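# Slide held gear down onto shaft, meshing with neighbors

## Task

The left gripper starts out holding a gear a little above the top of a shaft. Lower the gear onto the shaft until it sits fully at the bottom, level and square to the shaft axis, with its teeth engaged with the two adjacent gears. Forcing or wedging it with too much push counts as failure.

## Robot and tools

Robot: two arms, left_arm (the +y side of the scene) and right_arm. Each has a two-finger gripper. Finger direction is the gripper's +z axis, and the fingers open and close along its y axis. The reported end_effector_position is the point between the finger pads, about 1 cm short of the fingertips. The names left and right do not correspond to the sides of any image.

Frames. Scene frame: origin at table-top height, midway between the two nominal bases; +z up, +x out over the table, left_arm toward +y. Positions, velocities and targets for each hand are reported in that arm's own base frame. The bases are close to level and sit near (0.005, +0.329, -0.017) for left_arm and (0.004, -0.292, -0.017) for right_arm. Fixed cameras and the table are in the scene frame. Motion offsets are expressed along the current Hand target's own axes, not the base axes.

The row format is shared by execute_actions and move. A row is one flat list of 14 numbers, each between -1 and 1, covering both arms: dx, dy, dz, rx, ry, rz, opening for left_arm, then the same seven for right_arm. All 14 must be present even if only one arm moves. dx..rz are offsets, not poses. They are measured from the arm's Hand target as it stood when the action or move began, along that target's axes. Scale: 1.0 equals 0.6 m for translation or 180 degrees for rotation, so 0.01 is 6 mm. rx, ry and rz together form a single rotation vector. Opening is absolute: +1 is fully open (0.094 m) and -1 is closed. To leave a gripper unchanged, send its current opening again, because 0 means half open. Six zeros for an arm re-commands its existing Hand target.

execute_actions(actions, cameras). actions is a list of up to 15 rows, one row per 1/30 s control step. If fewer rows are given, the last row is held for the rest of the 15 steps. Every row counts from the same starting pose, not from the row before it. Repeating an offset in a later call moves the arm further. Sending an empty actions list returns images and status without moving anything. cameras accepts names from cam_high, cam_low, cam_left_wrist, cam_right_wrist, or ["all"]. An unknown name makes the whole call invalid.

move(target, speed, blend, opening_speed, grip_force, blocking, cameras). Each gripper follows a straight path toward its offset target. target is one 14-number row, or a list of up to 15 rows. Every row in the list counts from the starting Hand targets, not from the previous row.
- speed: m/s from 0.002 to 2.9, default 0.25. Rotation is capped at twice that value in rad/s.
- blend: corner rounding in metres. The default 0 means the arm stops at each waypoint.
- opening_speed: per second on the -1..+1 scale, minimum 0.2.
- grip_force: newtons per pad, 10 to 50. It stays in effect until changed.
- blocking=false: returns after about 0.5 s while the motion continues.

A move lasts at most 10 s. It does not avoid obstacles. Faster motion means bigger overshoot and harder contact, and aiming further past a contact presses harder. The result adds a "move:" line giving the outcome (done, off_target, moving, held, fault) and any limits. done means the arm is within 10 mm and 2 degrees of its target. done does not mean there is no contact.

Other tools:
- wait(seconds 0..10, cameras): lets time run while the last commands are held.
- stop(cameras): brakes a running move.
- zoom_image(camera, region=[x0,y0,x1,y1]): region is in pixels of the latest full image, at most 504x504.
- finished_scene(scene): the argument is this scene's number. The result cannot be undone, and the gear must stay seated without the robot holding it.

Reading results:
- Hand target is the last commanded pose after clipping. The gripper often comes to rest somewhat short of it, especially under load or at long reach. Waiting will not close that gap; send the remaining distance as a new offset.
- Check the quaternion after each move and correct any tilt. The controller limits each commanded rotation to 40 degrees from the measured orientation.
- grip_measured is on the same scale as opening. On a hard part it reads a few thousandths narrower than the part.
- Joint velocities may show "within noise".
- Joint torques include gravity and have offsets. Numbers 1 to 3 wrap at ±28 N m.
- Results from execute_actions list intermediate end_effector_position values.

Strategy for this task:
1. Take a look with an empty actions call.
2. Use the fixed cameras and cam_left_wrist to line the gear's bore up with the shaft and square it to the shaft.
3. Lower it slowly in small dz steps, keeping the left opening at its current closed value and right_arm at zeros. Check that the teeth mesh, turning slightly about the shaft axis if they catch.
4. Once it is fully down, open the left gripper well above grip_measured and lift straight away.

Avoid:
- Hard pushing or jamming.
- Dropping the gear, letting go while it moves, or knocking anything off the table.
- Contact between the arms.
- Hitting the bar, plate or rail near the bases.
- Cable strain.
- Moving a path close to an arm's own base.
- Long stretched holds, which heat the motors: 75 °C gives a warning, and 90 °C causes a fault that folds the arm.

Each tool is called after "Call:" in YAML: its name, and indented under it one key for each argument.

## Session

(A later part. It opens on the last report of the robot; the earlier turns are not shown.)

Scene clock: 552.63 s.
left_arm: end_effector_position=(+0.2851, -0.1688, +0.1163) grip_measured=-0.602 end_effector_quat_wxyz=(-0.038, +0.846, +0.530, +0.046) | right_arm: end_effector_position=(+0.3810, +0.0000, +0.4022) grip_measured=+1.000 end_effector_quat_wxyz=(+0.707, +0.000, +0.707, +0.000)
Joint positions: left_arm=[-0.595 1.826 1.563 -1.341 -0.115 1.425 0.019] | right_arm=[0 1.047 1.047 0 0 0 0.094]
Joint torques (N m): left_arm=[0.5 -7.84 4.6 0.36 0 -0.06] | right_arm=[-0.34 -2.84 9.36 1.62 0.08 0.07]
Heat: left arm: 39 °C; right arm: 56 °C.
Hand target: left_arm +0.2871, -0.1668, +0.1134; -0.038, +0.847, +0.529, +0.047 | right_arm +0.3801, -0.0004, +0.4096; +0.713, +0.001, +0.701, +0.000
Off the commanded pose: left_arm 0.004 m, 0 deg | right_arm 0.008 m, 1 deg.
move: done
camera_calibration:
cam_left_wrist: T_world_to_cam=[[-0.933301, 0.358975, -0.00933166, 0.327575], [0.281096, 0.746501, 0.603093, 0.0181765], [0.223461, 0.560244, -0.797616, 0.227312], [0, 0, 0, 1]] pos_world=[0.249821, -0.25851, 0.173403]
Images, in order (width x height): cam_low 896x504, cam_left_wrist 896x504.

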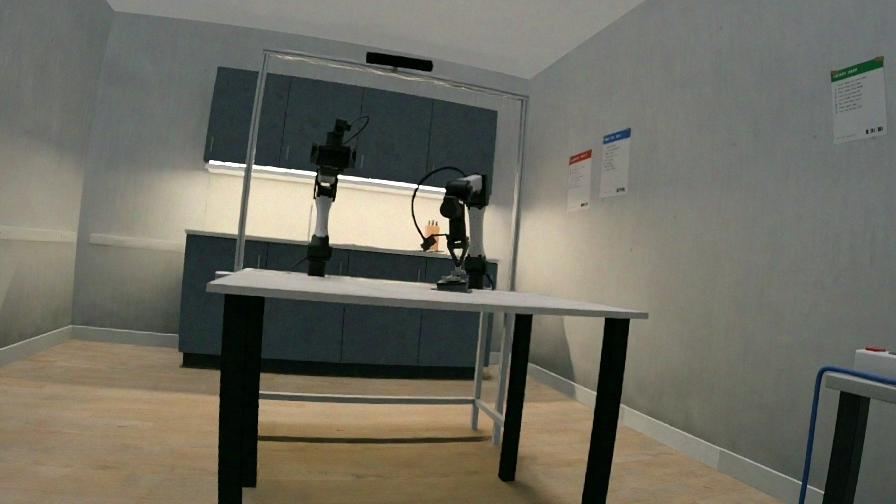

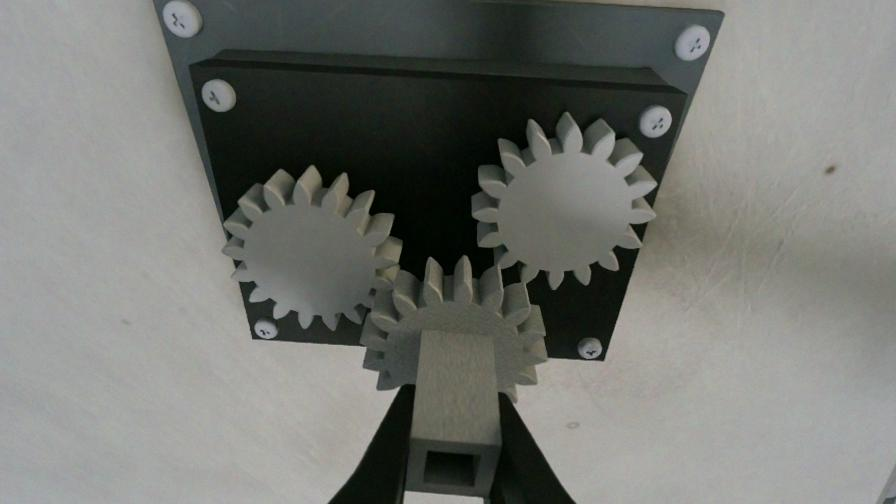

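Call:
move:
  target: [0,0,0.009,0,0,0,-1,0,0,0,0,0,0,1]
  cameras: ["cam_left_wrist","cam_low"]
  speed: 0.03

Call:
zoom_image:
  camera: "cam_low"
  region: [446, 260, 470, 284]

Call:
zoom_image:
  camera: "cam_left_wrist"
  region: [340, 170, 580, 400]

Scene clock: 569.47 s.
left_arm: end_effector_position=(+0.2852, -0.1682, +0.1110) grip_measured=-0.602 end_effector_quat_wxyz=(-0.038, +0.846, +0.530, +0.046) | right_arm: end_effector_position=(+0.3810, +0.0000, +0.4022) grip_measured=+1.000 end_effector_quat_wxyz=(+0.707, +0.000, +0.707, +0.000)
Joint positions: left_arm=[-0.593 1.826 1.542 -1.32 -0.115 1.427 0.019] | right_arm=[0 1.047 1.047 0 0 0 0.094]
Joint torques (N m): left_arm=[0.51 -7.83 4.52 0.35 0 -0.05] | right_arm=[-0.34 -2.81 9.29 1.62 0.07 0.06]
Heat: left arm: 39 °C; right arm: 56 °C.
Hand target: left_arm +0.2873, -0.1661, +0.1081; -0.038, +0.847, +0.529, +0.047 | right_arm +0.3801, -0.0004, +0.4096; +0.713, +0.001, +0.701, +0.000
Off the commanded pose: left_arm 0.004 m, 0 deg | right_arm 0.008 m, 1 deg.
move: done
camera_calibration:
cam_left_wrist: T_world_to_cam=[[-0.933179, 0.359297, -0.00910761, 0.327455], [0.281496, 0.746396, 0.603037, 0.0207926], [0.223467, 0.560177, -0.797661, 0.222851], [0, 0, 0, 1]] pos_world=[0.249921, -0.258009, 0.168203]
Images, in order (width x height): cam_low 896x504, cam_left_wrist 896x504.

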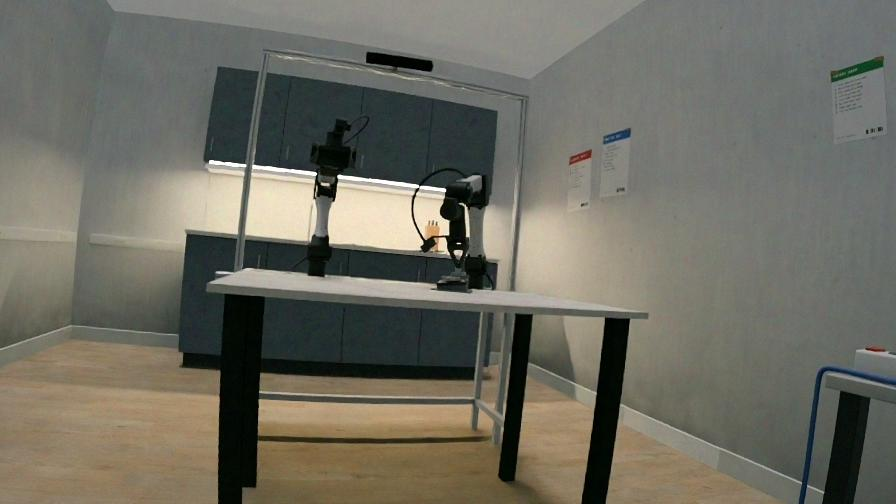

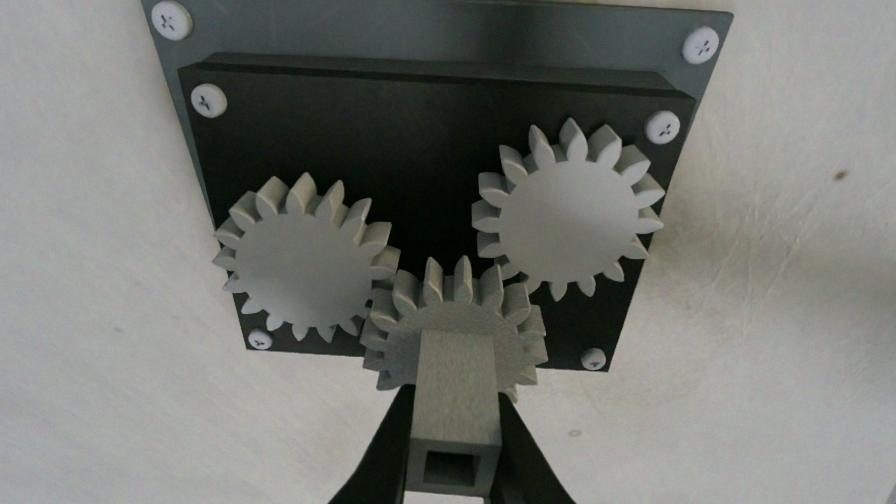

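Scaled by 21.000 from the camera's 896x504 image, which has a finer 1280x720 frame.

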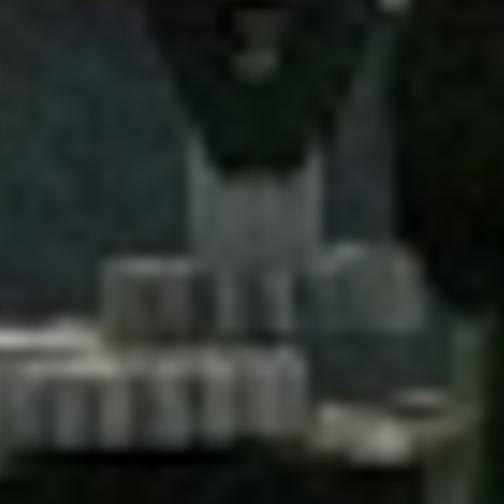

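Scaled by 2.100 from the camera's 896x504 image, which has a finer 1280x720 frame.

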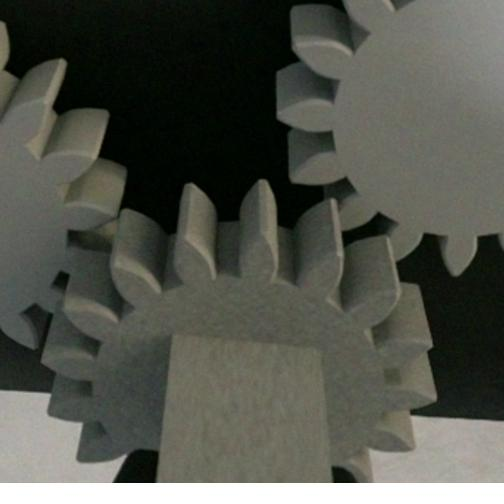

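Call:
zoom_image:
  camera: "cam_left_wrist"
  region: [350, 240, 420, 330]

Call:
zoom_image:
  camera: "cam_left_wrist"
  region: [470, 230, 560, 320]

Scaled by 5.600 from the camera's 896x504 image, which has a finer 1280x720 frame.

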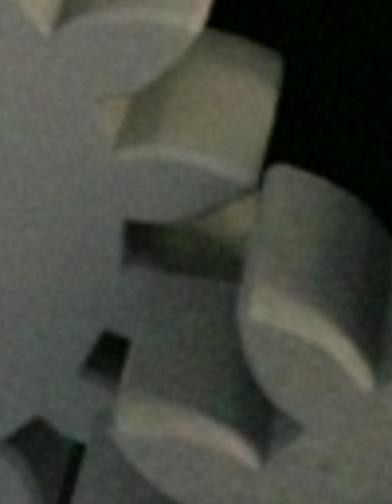

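Scaled by 5.600 from the camera's 896x504 image, which has a finer 1280x720 frame.

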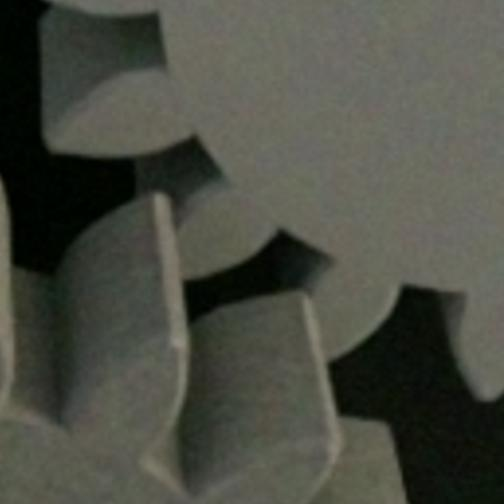

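Call:
move:
  target: [0,0,0.005,0,0,0,-1,0,0,0,0,0,0,1]
  cameras: ["cam_left_wrist","cam_low"]
  speed: 0.03

Call:
zoom_image:
  camera: "cam_low"
  region: [446, 260, 470, 284]

Call:
zoom_image:
  camera: "cam_left_wrist"
  region: [350, 240, 420, 330]

Call:
zoom_image:
  camera: "cam_left_wrist"
  region: [470, 230, 560, 320]

Scene clock: 624.90 s.
left_arm: end_effector_position=(+0.2853, -0.1683, +0.1099) grip_measured=-0.601 end_effector_quat_wxyz=(-0.038, +0.846, +0.530, +0.046) | right_arm: end_effector_position=(+0.3810, +0.0000, +0.4022) grip_measured=+1.000 end_effector_quat_wxyz=(+0.707, +0.000, +0.707, +0.000)
Joint positions: left_arm=[-0.593 1.826 1.537 -1.314 -0.115 1.428 0.019] | right_arm=[0 1.047 1.047 0 0 0 0.094]
Joint torques (N m): left_arm=[0.62 -7.8 4 0.42 0.01 -0.07] | right_arm=[-0.35 -2.85 9.29 1.61 0.08 0.07]
Heat: left arm: 40 °C; right arm: 57 °C.
Hand target: left_arm +0.2873, -0.1657, +0.1050; -0.039, +0.847, +0.529, +0.047 | right_arm +0.3801, -0.0004, +0.4096; +0.713, +0.001, +0.701, +0.000
Off the commanded pose: left_arm 0.006 m, 0 deg | right_arm 0.008 m, 1 deg.
move: done
camera_calibration:
cam_left_wrist: T_world_to_cam=[[-0.932764, 0.360355, -0.00975045, 0.32772], [0.282007, 0.74628, 0.602941, 0.0213732], [0.224549, 0.559652, -0.797726, 0.221496], [0, 0, 0, 1]] pos_world=[0.249921, -0.258006, 0.167002]
Images, in order (width x height): cam_low 896x504, cam_left_wrist 896x504.

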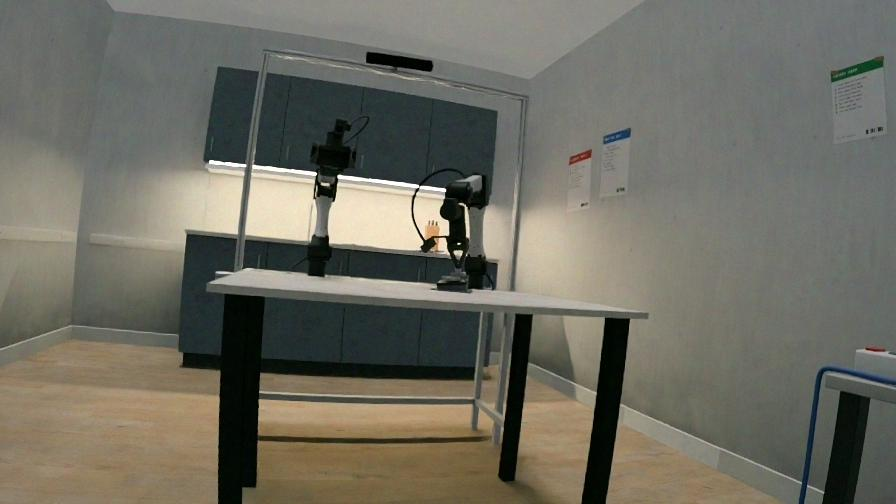

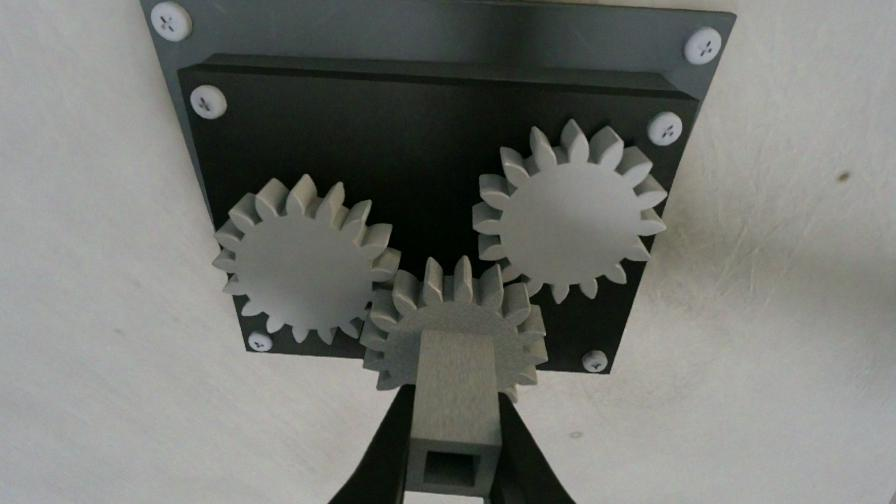

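Scaled by 21.000 from the camera's 896x504 image, which has a finer 1280x720 frame.

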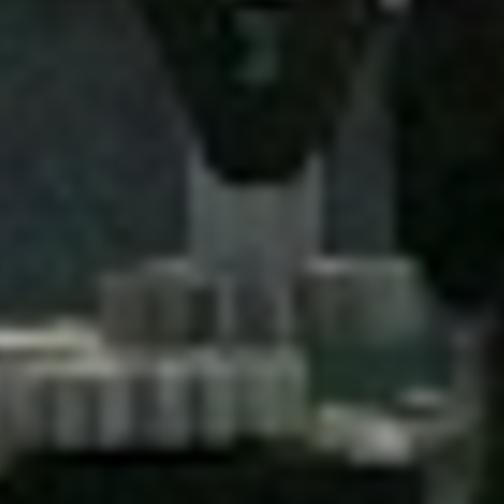

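Scaled by 5.600 from the camera's 896x504 image, which has a finer 1280x720 frame.

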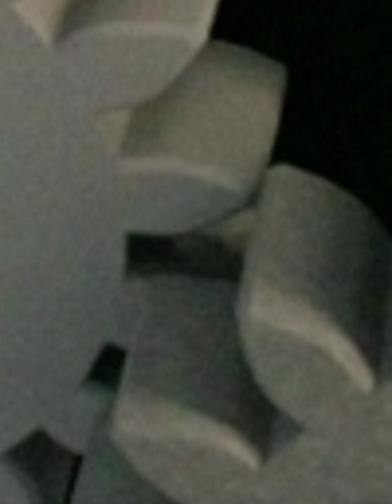

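Scaled by 5.600 from the camera's 896x504 image, which has a finer 1280x720 frame.

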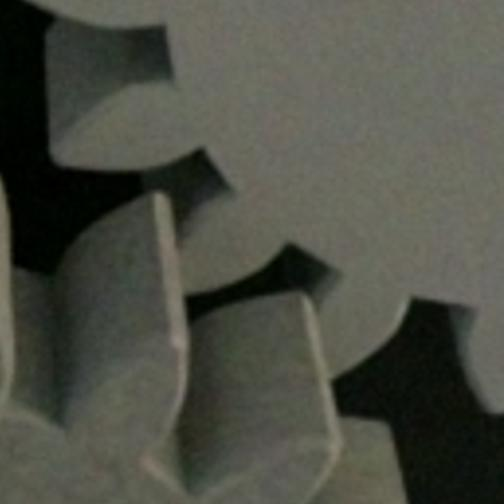

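Call:
move:
  target: [0,0,0.005,0,0,0,-1,0,0,0,0,0,0,1]
  cameras: ["cam_left_wrist","cam_low"]
  speed: 0.02

Call:
zoom_image:
  camera: "cam_left_wrist"
  region: [350, 240, 420, 330]

Call:
zoom_image:
  camera: "cam_left_wrist"
  region: [470, 230, 560, 320]

Call:
zoom_image:
  camera: "cam_low"
  region: [446, 260, 470, 284]

Scene clock: 690.03 s.
left_arm: end_effector_position=(+0.2853, -0.1683, +0.1092) grip_measured=-0.601 end_effector_quat_wxyz=(-0.038, +0.846, +0.529, +0.046) | right_arm: end_effector_position=(+0.3810, +0.0000, +0.4022) grip_measured=+1.000 end_effector_quat_wxyz=(+0.707, +0.000, +0.707, +0.000)
Joint positions: left_arm=[-0.593 1.826 1.535 -1.312 -0.115 1.429 0.019] | right_arm=[0 1.047 1.047 0 0 0 0.094]
Joint torques (N m): left_arm=[0.66 -7.77 3.33 0.5 0 -0.06] | right_arm=[-0.34 -2.8 9.29 1.63 0.07 0.08]
Heat: left arm: 40 °C; right arm: 58 °C.
Hand target: left_arm +0.2876, -0.1655, +0.1021; -0.038, +0.847, +0.529, +0.047 | right_arm +0.3801, -0.0004, +0.4096; +0.713, +0.001, +0.701, +0.000
Off the commanded pose: left_arm 0.008 m, 0 deg | right_arm 0.008 m, 1 deg.
move: done
camera_calibration:
cam_left_wrist: T_world_to_cam=[[-0.93235, 0.36143, -0.00953373, 0.327628], [0.282989, 0.745907, 0.602942, 0.0214332], [0.225033, 0.559456, -0.797728, 0.220754], [0, 0, 0, 1]] pos_world=[0.249722, -0.257904, 0.166302]
Images, in order (width x height): cam_low 896x504, cam_left_wrist 896x504.

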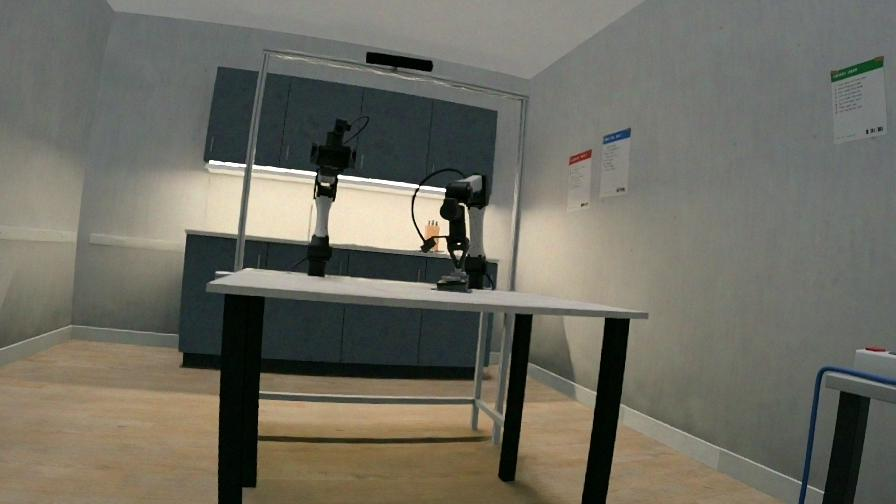

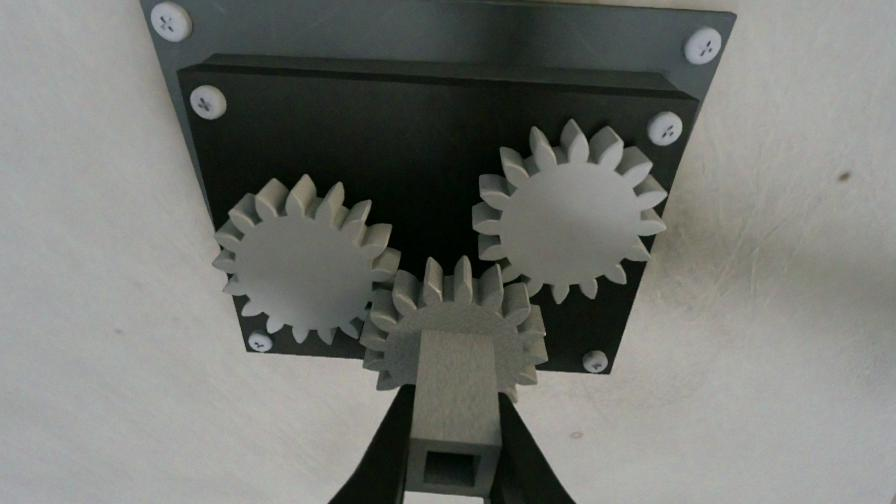

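Scaled by 5.600 from the camera's 896x504 image, which has a finer 1280x720 frame.

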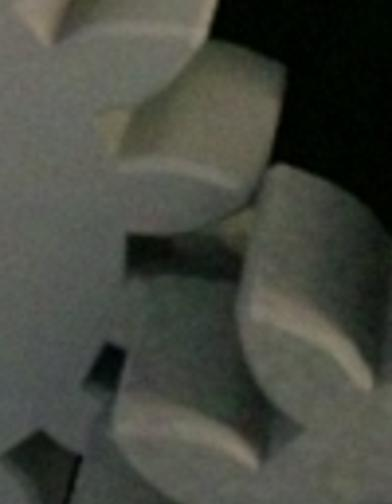

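Scaled by 5.600 from the camera's 896x504 image, which has a finer 1280x720 frame.

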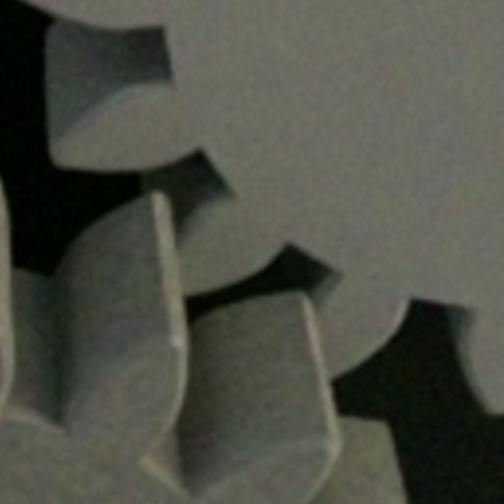

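Scaled by 21.000 from the camera's 896x504 image, which has a finer 1280x720 frame.

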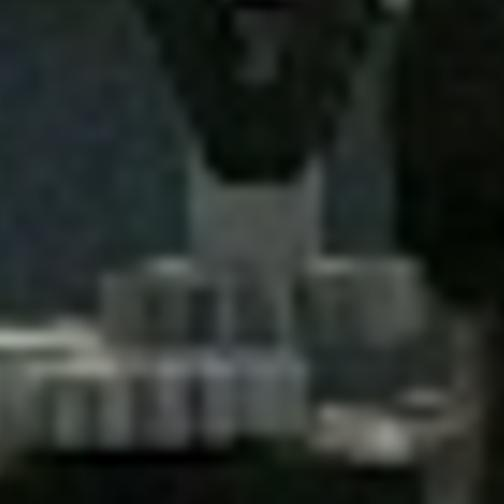

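Call:
move:
  target:
    - [0,0,-0.008,0,0,0,-1,0,0,0,0,0,0,1]
    - [0,0,-0.008,0,0,0,-0.53,0,0,0,0,0,0,1]
  cameras: ["cam_left_wrist","cam_low"]
  speed: 0.03
  opening_speed: 0.3

Call:
zoom_image:
  camera: "cam_left_wrist"
  region: [340, 200, 580, 430]

Call:
zoom_image:
  camera: "cam_low"
  region: [446, 260, 470, 284]

Scene clock: 800.00 s.
left_arm: end_effector_position=(+0.2856, -0.1678, +0.1088) grip_measured=-0.532 end_effector_quat_wxyz=(-0.039, +0.846, +0.530, +0.046) | right_arm: end_effector_position=(+0.3810, +0.0000, +0.4022) grip_measured=+1.000 end_effector_quat_wxyz=(+0.707, +0.000, +0.707, +0.000)
Joint positions: left_arm=[-0.591 1.827 1.535 -1.311 -0.115 1.429 0.022] | right_arm=[0 1.047 1.047 0 0 0 0.094]
Joint torques (N m): left_arm=[0.43 -7.94 4.78 0.33 0 -0.08] | right_arm=[-0.36 -2.85 9.28 1.63 0.07 0.07]
Heat: left arm: 40 °C; right arm: 59 °C.
Hand target: left_arm +0.2874, -0.1660, +0.1070; -0.038, +0.847, +0.529, +0.047 | right_arm +0.3801, -0.0004, +0.4096; +0.713, +0.001, +0.701, +0.000
Off the commanded pose: left_arm 0.003 m, 0 deg | right_arm 0.008 m, 1 deg.
move: done
camera_calibration:
cam_left_wrist: T_world_to_cam=[[-0.933043, 0.359653, -0.00892883, 0.327657], [0.281874, 0.746233, 0.603062, 0.021492], [0.223556, 0.560166, -0.797645, 0.220698], [0, 0, 0, 1]] pos_world=[0.250322, -0.257509, 0.166003]
Images, in order (width x height): cam_low 896x504, cam_left_wrist 896x504.

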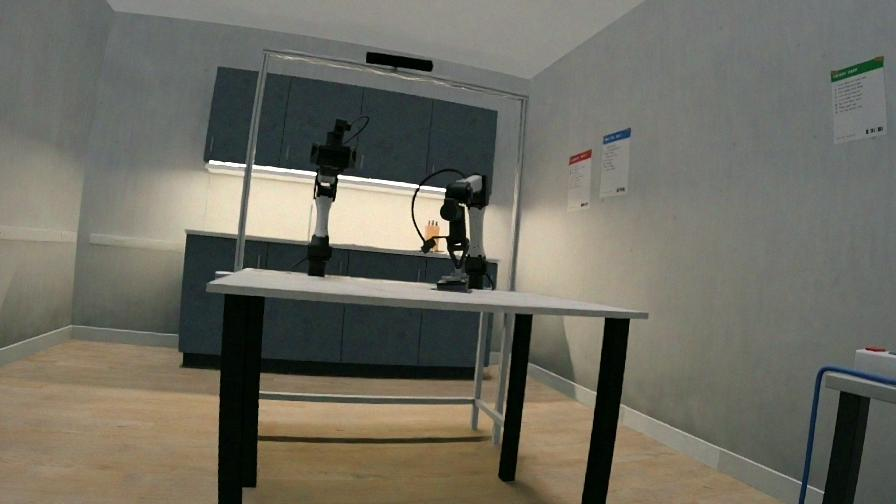

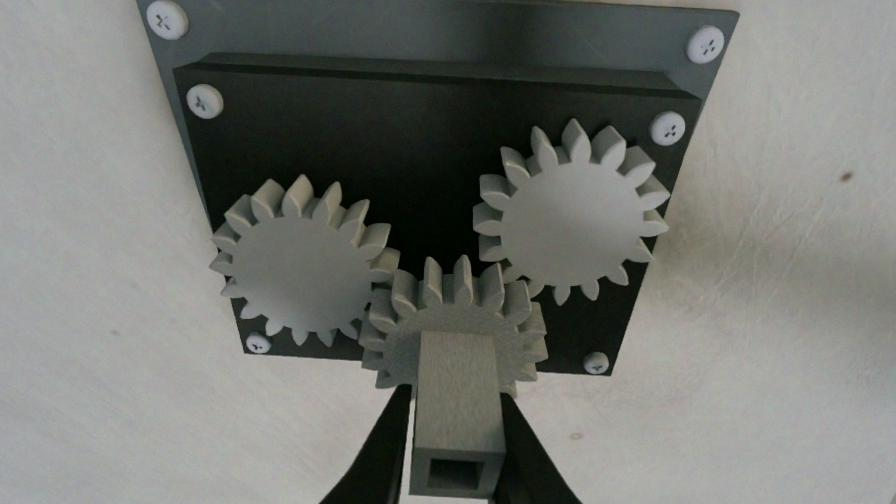

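Scaled by 2.100 from the camera's 896x504 image, which has a finer 1280x720 frame.

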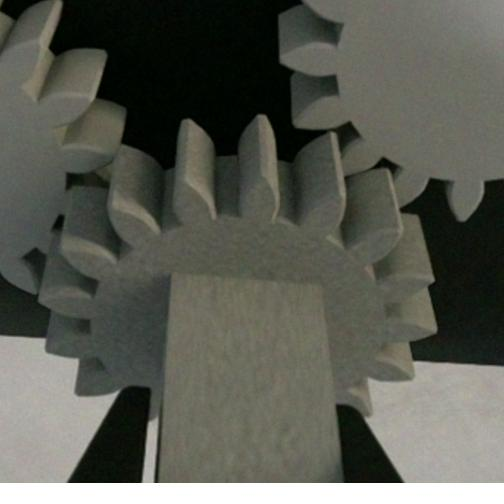

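Scaled by 21.000 from the camera's 896x504 image, which has a finer 1280x720 frame.

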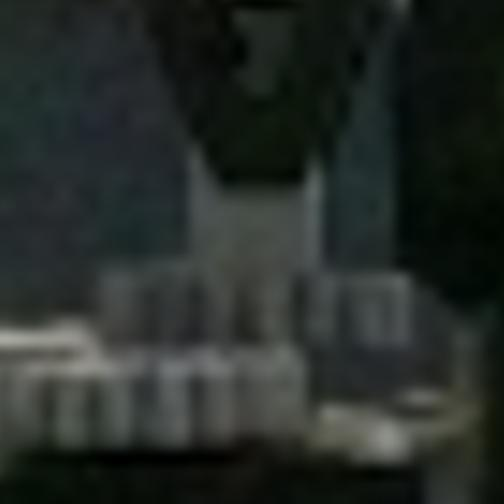

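Call:
zoom_image:
  camera: "cam_left_wrist"
  region: [350, 240, 420, 330]

Call:
zoom_image:
  camera: "cam_left_wrist"
  region: [470, 230, 560, 320]

Scaled by 5.600 from the camera's 896x504 image, which has a finer 1280x720 frame.

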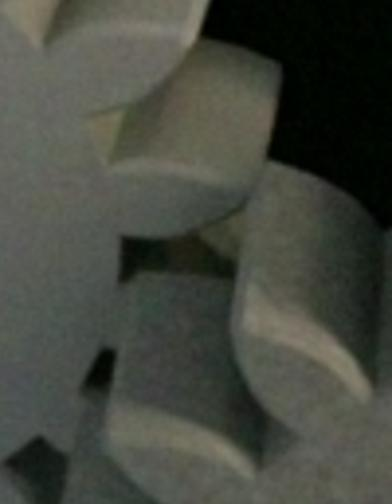

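Scaled by 5.600 from the camera's 896x504 image, which has a finer 1280x720 frame.

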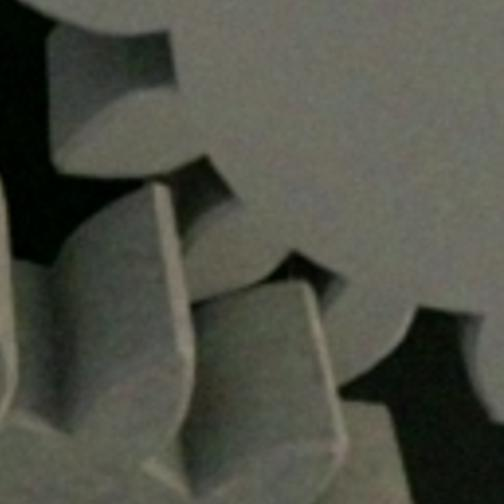

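Call:
move:
  target:
    - [0,-0.0012,0,0,0,0,-0.53,0,0,0,0,0,0,1]
    - [0,-0.0012,0,0,0,0,-0.63,0,0,0,0,0,0,1]
    - [0,-0.0012,0.006,0,0,0.006,-0.63,0,0,0,0,0,0,1]
  cameras: ["cam_left_wrist","cam_low"]
  speed: 0.03
  opening_speed: 0.3
  grip_force: 15

Call:
zoom_image:
  camera: "cam_left_wrist"
  region: [340, 200, 580, 430]

Call:
zoom_image:
  camera: "cam_low"
  region: [446, 260, 470, 284]

Scene clock: 828.27 s.
left_arm: end_effector_position=(+0.2856, -0.1675, +0.1082) grip_measured=-0.575 end_effector_quat_wxyz=(-0.039, +0.850, +0.523, +0.046) | right_arm: end_effector_position=(+0.3810, +0.0000, +0.4022) grip_measured=+1.000 end_effector_quat_wxyz=(+0.707, +0.000, +0.707, +0.000)
Joint positions: left_arm=[-0.591 1.827 1.532 -1.309 -0.116 1.446 0.02] | right_arm=[0 1.047 1.047 0 0 0 0.094]
Joint torques (N m): left_arm=[0.53 -8.13 3.63 0.44 0.02 -0.05] | right_arm=[-0.34 -2.85 9.31 1.62 0.07 0.07]
Heat: left arm: 40 °C; right arm: 60 °C.
Hand target: left_arm +0.2869, -0.1652, +0.1033; -0.039, +0.852, +0.521, +0.046 | right_arm +0.3801, -0.0004, +0.4096; +0.713, +0.001, +0.701, +0.000
Off the commanded pose: left_arm 0.005 m, 0 deg | right_arm 0.008 m, 1 deg.
grip_force (N): 15, 15
move: done
camera_calibration:
cam_left_wrist: T_world_to_cam=[[-0.926923, 0.375198, -0.00634643, 0.328132], [0.295472, 0.740179, 0.604013, 0.01672], [0.231322, 0.557998, -0.796949, 0.21736], [0, 0, 0, 1]] pos_world=[0.248933, -0.256777, 0.165209]
Images, in order (width x height): cam_low 896x504, cam_left_wrist 896x504.

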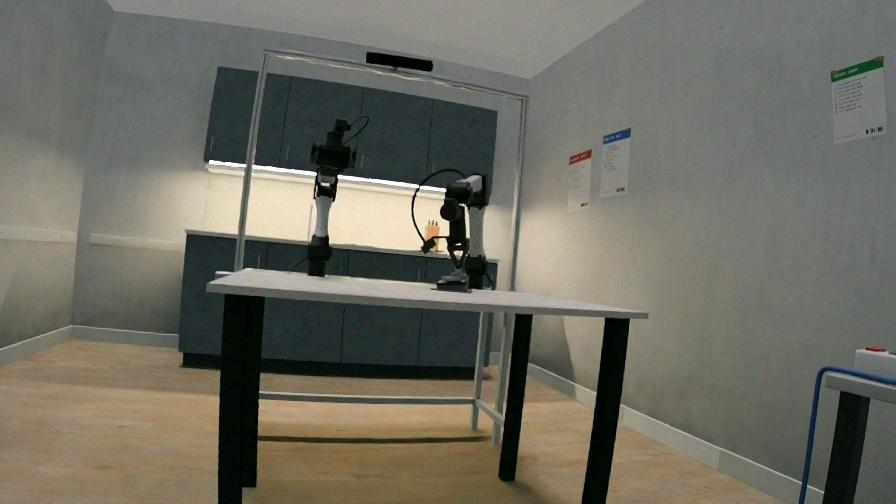

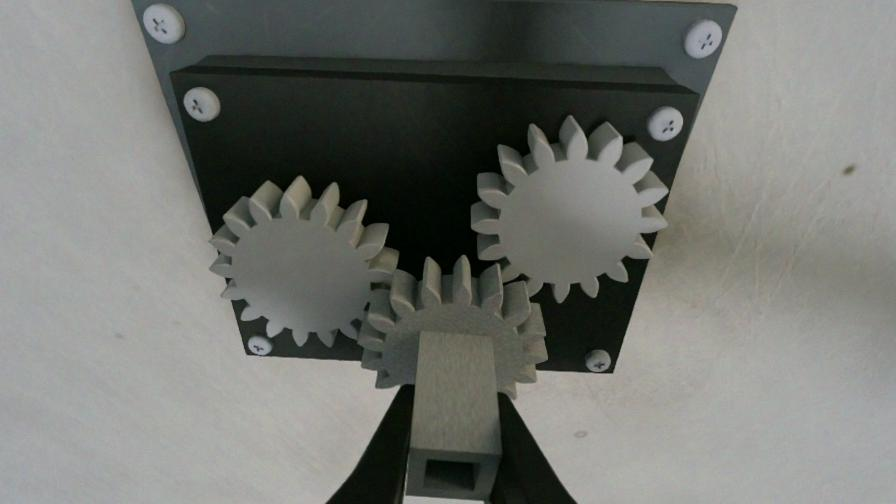

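Scaled by 2.100 from the camera's 896x504 image, which has a finer 1280x720 frame.

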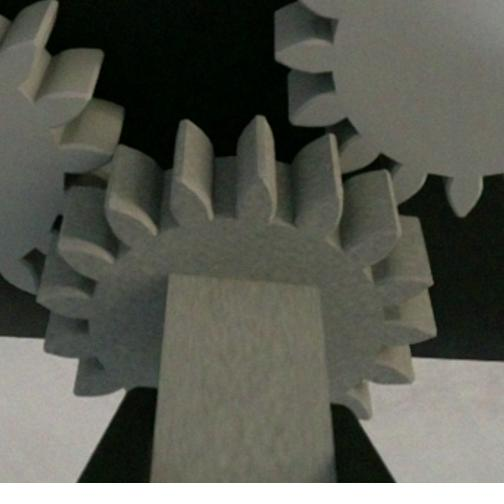

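Scaled by 21.000 from the camera's 896x504 image, which has a finer 1280x720 frame.

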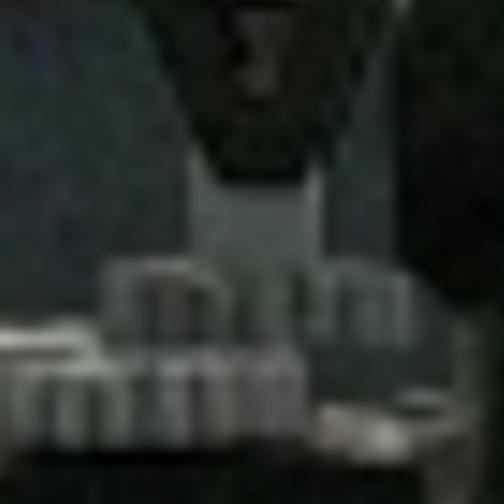

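Call:
zoom_image:
  camera: "cam_left_wrist"
  region: [350, 240, 420, 330]

Call:
zoom_image:
  camera: "cam_left_wrist"
  region: [470, 230, 560, 320]

Scaled by 5.600 from the camera's 896x504 image, which has a finer 1280x720 frame.

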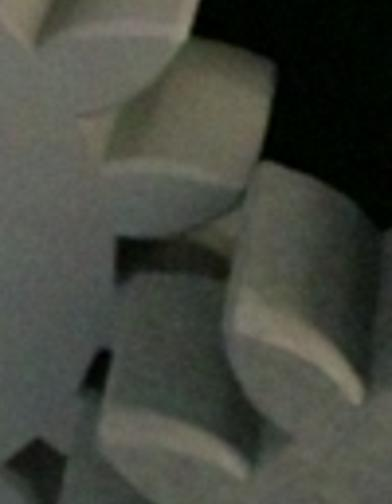

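Scaled by 5.600 from the camera's 896x504 image, which has a finer 1280x720 frame.

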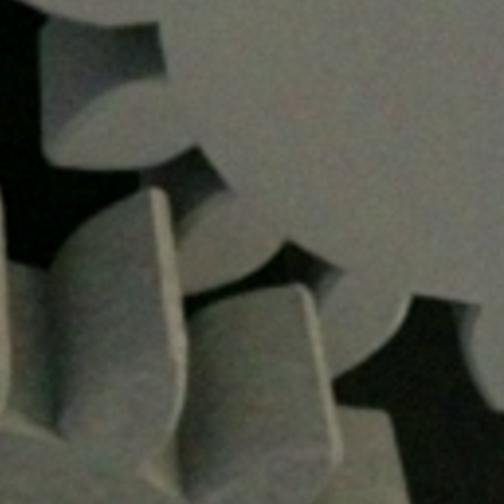

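Call:
move:
  target: [-0.005,0,0,0,0,-0.001,-0.63,0,0,0,0,0,0,1]
  cameras: ["cam_left_wrist"]
  speed: 0.02

Call:
zoom_image:
  camera: "cam_left_wrist"
  region: [350, 240, 420, 330]

Call:
zoom_image:
  camera: "cam_left_wrist"
  region: [470, 230, 560, 320]

Scene clock: 849.63 s.
left_arm: end_effector_position=(+0.2856, -0.1675, +0.1082) grip_measured=-0.575 end_effector_quat_wxyz=(-0.040, +0.850, +0.523, +0.046) | right_arm: end_effector_position=(+0.3810, +0.0000, +0.4022) grip_measured=+1.000 end_effector_quat_wxyz=(+0.707, +0.000, +0.707, +0.000)
Joint positions: left_arm=[-0.591 1.827 1.532 -1.309 -0.116 1.446 0.02] | right_arm=[0 1.047 1.047 0 0 0 0.094]
Joint torques (N m): left_arm=[-0.18 -8.03 3.67 0.43 0.02 -0.16] | right_arm=[-0.35 -2.77 9.32 1.63 0.07 0.07]
Heat: left arm: 40 °C; right arm: 60 °C.
Hand target: left_arm +0.2855, -0.1678, +0.1030; -0.039, +0.851, +0.522, +0.047 | right_arm +0.3801, -0.0004, +0.4096; +0.713, +0.001, +0.701, +0.000
Off the commanded pose: left_arm 0.005 m, 0 deg | right_arm 0.008 m, 1 deg.
grip_force (N): 15, 15
move: done
camera_calibration:
cam_left_wrist: T_world_to_cam=[[-0.926778, 0.375555, -0.00635171, 0.328151], [0.295688, 0.739907, 0.60424, 0.0164845], [0.231625, 0.558119, -0.796777, 0.217231], [0, 0, 0, 1]] pos_world=[0.248933, -0.256676, 0.165208]
Images, in order (width x height): cam_left_wrist 896x504.

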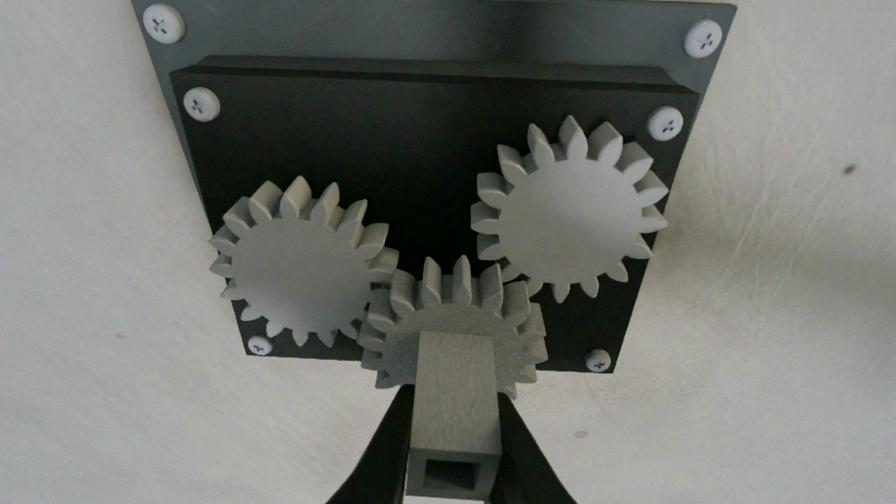

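Scaled by 5.600 from the camera's 896x504 image, which has a finer 1280x720 frame.

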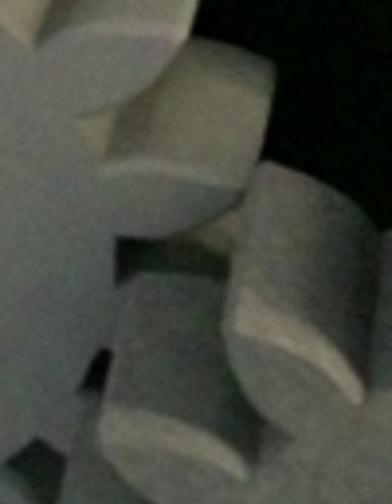

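Scaled by 5.600 from the camera's 896x504 image, which has a finer 1280x720 frame.

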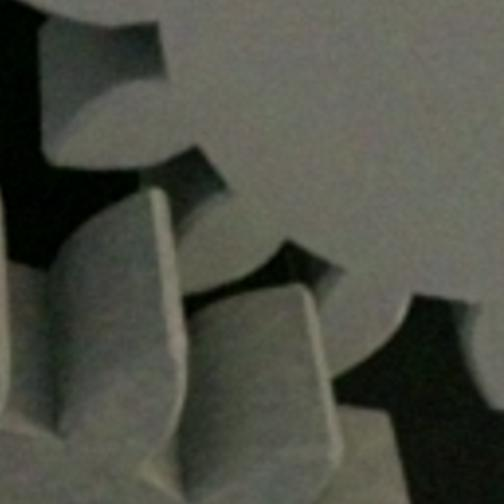

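Call:
move:
  target: [-0.005,0,0.003,0,0,0,-0.63,0,0,0,0,0,0,1]
  cameras: ["cam_left_wrist"]
  speed: 0.02

Call:
zoom_image:
  camera: "cam_left_wrist"
  region: [350, 240, 420, 330]

Call:
zoom_image:
  camera: "cam_left_wrist"
  region: [470, 230, 560, 320]

Scene clock: 859.13 s.
left_arm: end_effector_position=(+0.2848, -0.1684, +0.1079) grip_measured=-0.575 end_effector_quat_wxyz=(-0.041, +0.851, +0.522, +0.048) | right_arm: end_effector_position=(+0.3810, +0.0000, +0.4022) grip_measured=+1.000 end_effector_quat_wxyz=(+0.707, +0.000, +0.707, +0.000)
Joint positions: left_arm=[-0.597 1.827 1.53 -1.309 -0.12 1.442 0.02] | right_arm=[0 1.047 1.047 0 0 0 0.094]
Joint torques (N m): left_arm=[-0.44 -7.83 3.32 0.49 0.06 -0.21] | right_arm=[-0.32 -2.76 9.29 1.63 0.07 0.06]
Heat: left arm: 40 °C; right arm: 60 °C.
Hand target: left_arm +0.2842, -0.1704, +0.1009; -0.039, +0.851, +0.522, +0.047 | right_arm +0.3801, -0.0004, +0.4096; +0.713, +0.001, +0.701, +0.000
Off the commanded pose: left_arm 0.007 m, 0 deg | right_arm 0.008 m, 1 deg.
grip_force (N): 15, 15
move: done
camera_calibration:
cam_left_wrist: T_world_to_cam=[[-0.925989, 0.377494, -0.00652274, 0.327779], [0.296198, 0.737069, 0.607451, 0.0166921], [0.234116, 0.560561, -0.794331, 0.217175], [0, 0, 0, 1]] pos_world=[0.247732, -0.257777, 0.164507]
Images, in order (width x height): cam_left_wrist 896x504.

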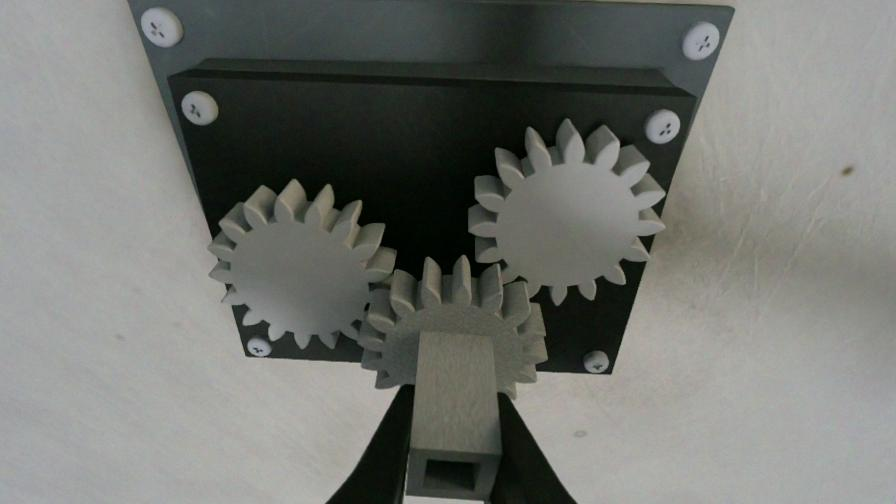

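Scaled by 5.600 from the camera's 896x504 image, which has a finer 1280x720 frame.

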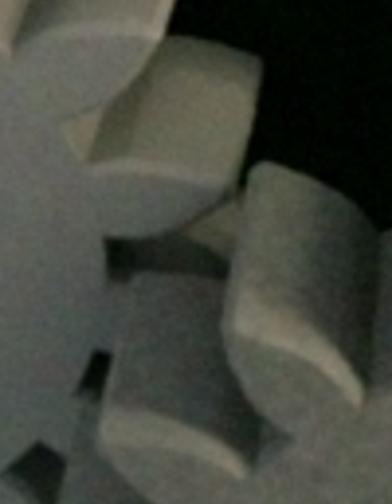

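Scaled by 5.600 from the camera's 896x504 image, which has a finer 1280x720 frame.

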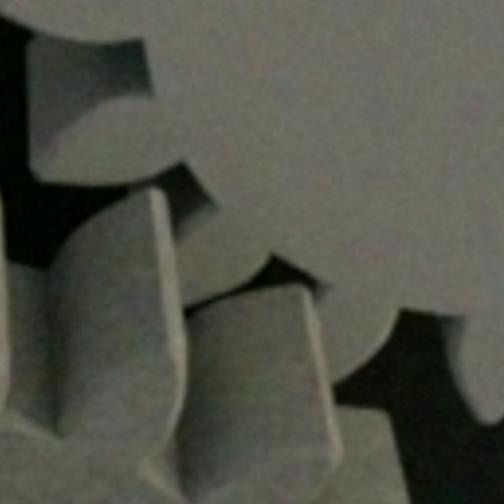

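Call:
move:
  target: [0,0.0025,0,0,0,0,-0.63,0,0,0,0,0,0,1]
  cameras: ["cam_left_wrist"]
  speed: 0.02

Call:
zoom_image:
  camera: "cam_left_wrist"
  region: [350, 240, 420, 330]

Call:
zoom_image:
  camera: "cam_left_wrist"
  region: [470, 230, 560, 320]

Scene clock: 877.33 s.
left_arm: end_effector_position=(+0.2848, -0.1684, +0.1079) grip_measured=-0.575 end_effector_quat_wxyz=(-0.041, +0.851, +0.522, +0.048) | right_arm: end_effector_position=(+0.3810, +0.0000, +0.4022) grip_measured=+1.000 end_effector_quat_wxyz=(+0.707, +0.000, +0.707, +0.000)
Joint positions: left_arm=[-0.597 1.827 1.53 -1.309 -0.12 1.442 0.02] | right_arm=[0 1.047 1.047 0 0 0 0.094]
Joint torques (N m): left_arm=[-0.36 -7.39 3.89 0.49 0.06 -0.2] | right_arm=[-0.42 -2.85 9.31 1.63 0.06 0.05]
Heat: left arm: 40 °C; right arm: 60 °C.
Hand target: left_arm +0.2855, -0.1710, +0.1009; -0.039, +0.851, +0.522, +0.047 | right_arm +0.3801, -0.0004, +0.4096; +0.713, +0.001, +0.701, +0.000
Off the commanded pose: left_arm 0.008 m, 0 deg | right_arm 0.008 m, 1 deg.
grip_force (N): 15, 15
move: done
camera_calibration:
cam_left_wrist: T_world_to_cam=[[-0.925989, 0.377494, -0.00652274, 0.327779], [0.296198, 0.737069, 0.607451, 0.0166921], [0.234116, 0.560561, -0.794331, 0.217175], [0, 0, 0, 1]] pos_world=[0.247732, -0.257777, 0.164507]
Images, in order (width x height): cam_left_wrist 896x504.

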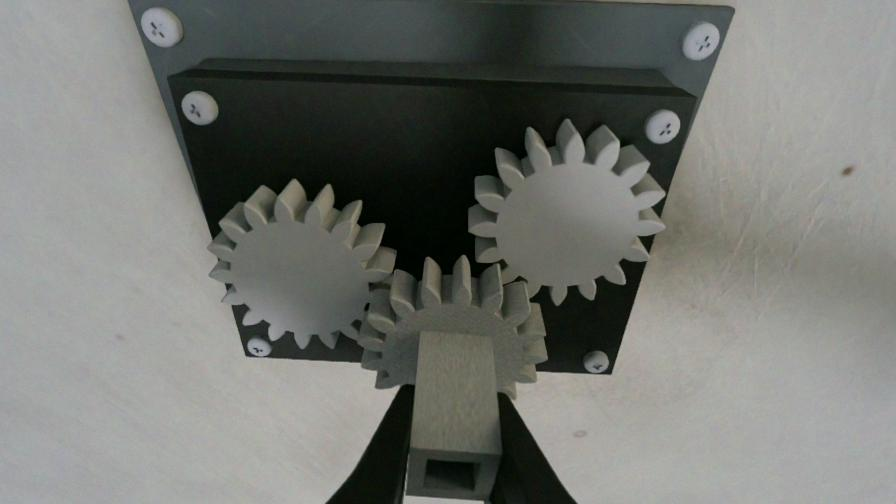

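Scaled by 5.600 from the camera's 896x504 image, which has a finer 1280x720 frame.

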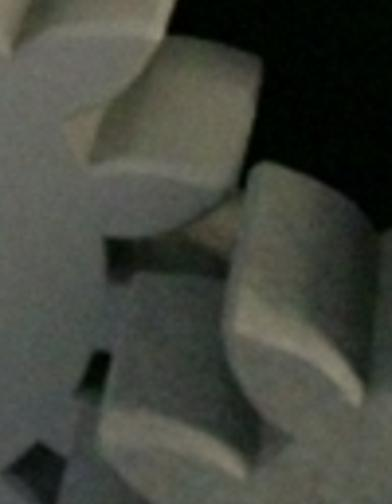

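Scaled by 5.600 from the camera's 896x504 image, which has a finer 1280x720 frame.

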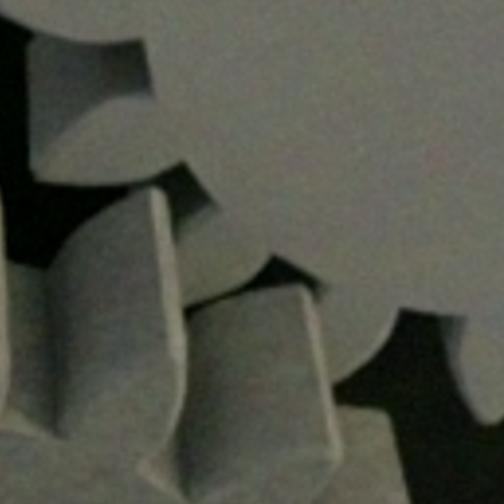

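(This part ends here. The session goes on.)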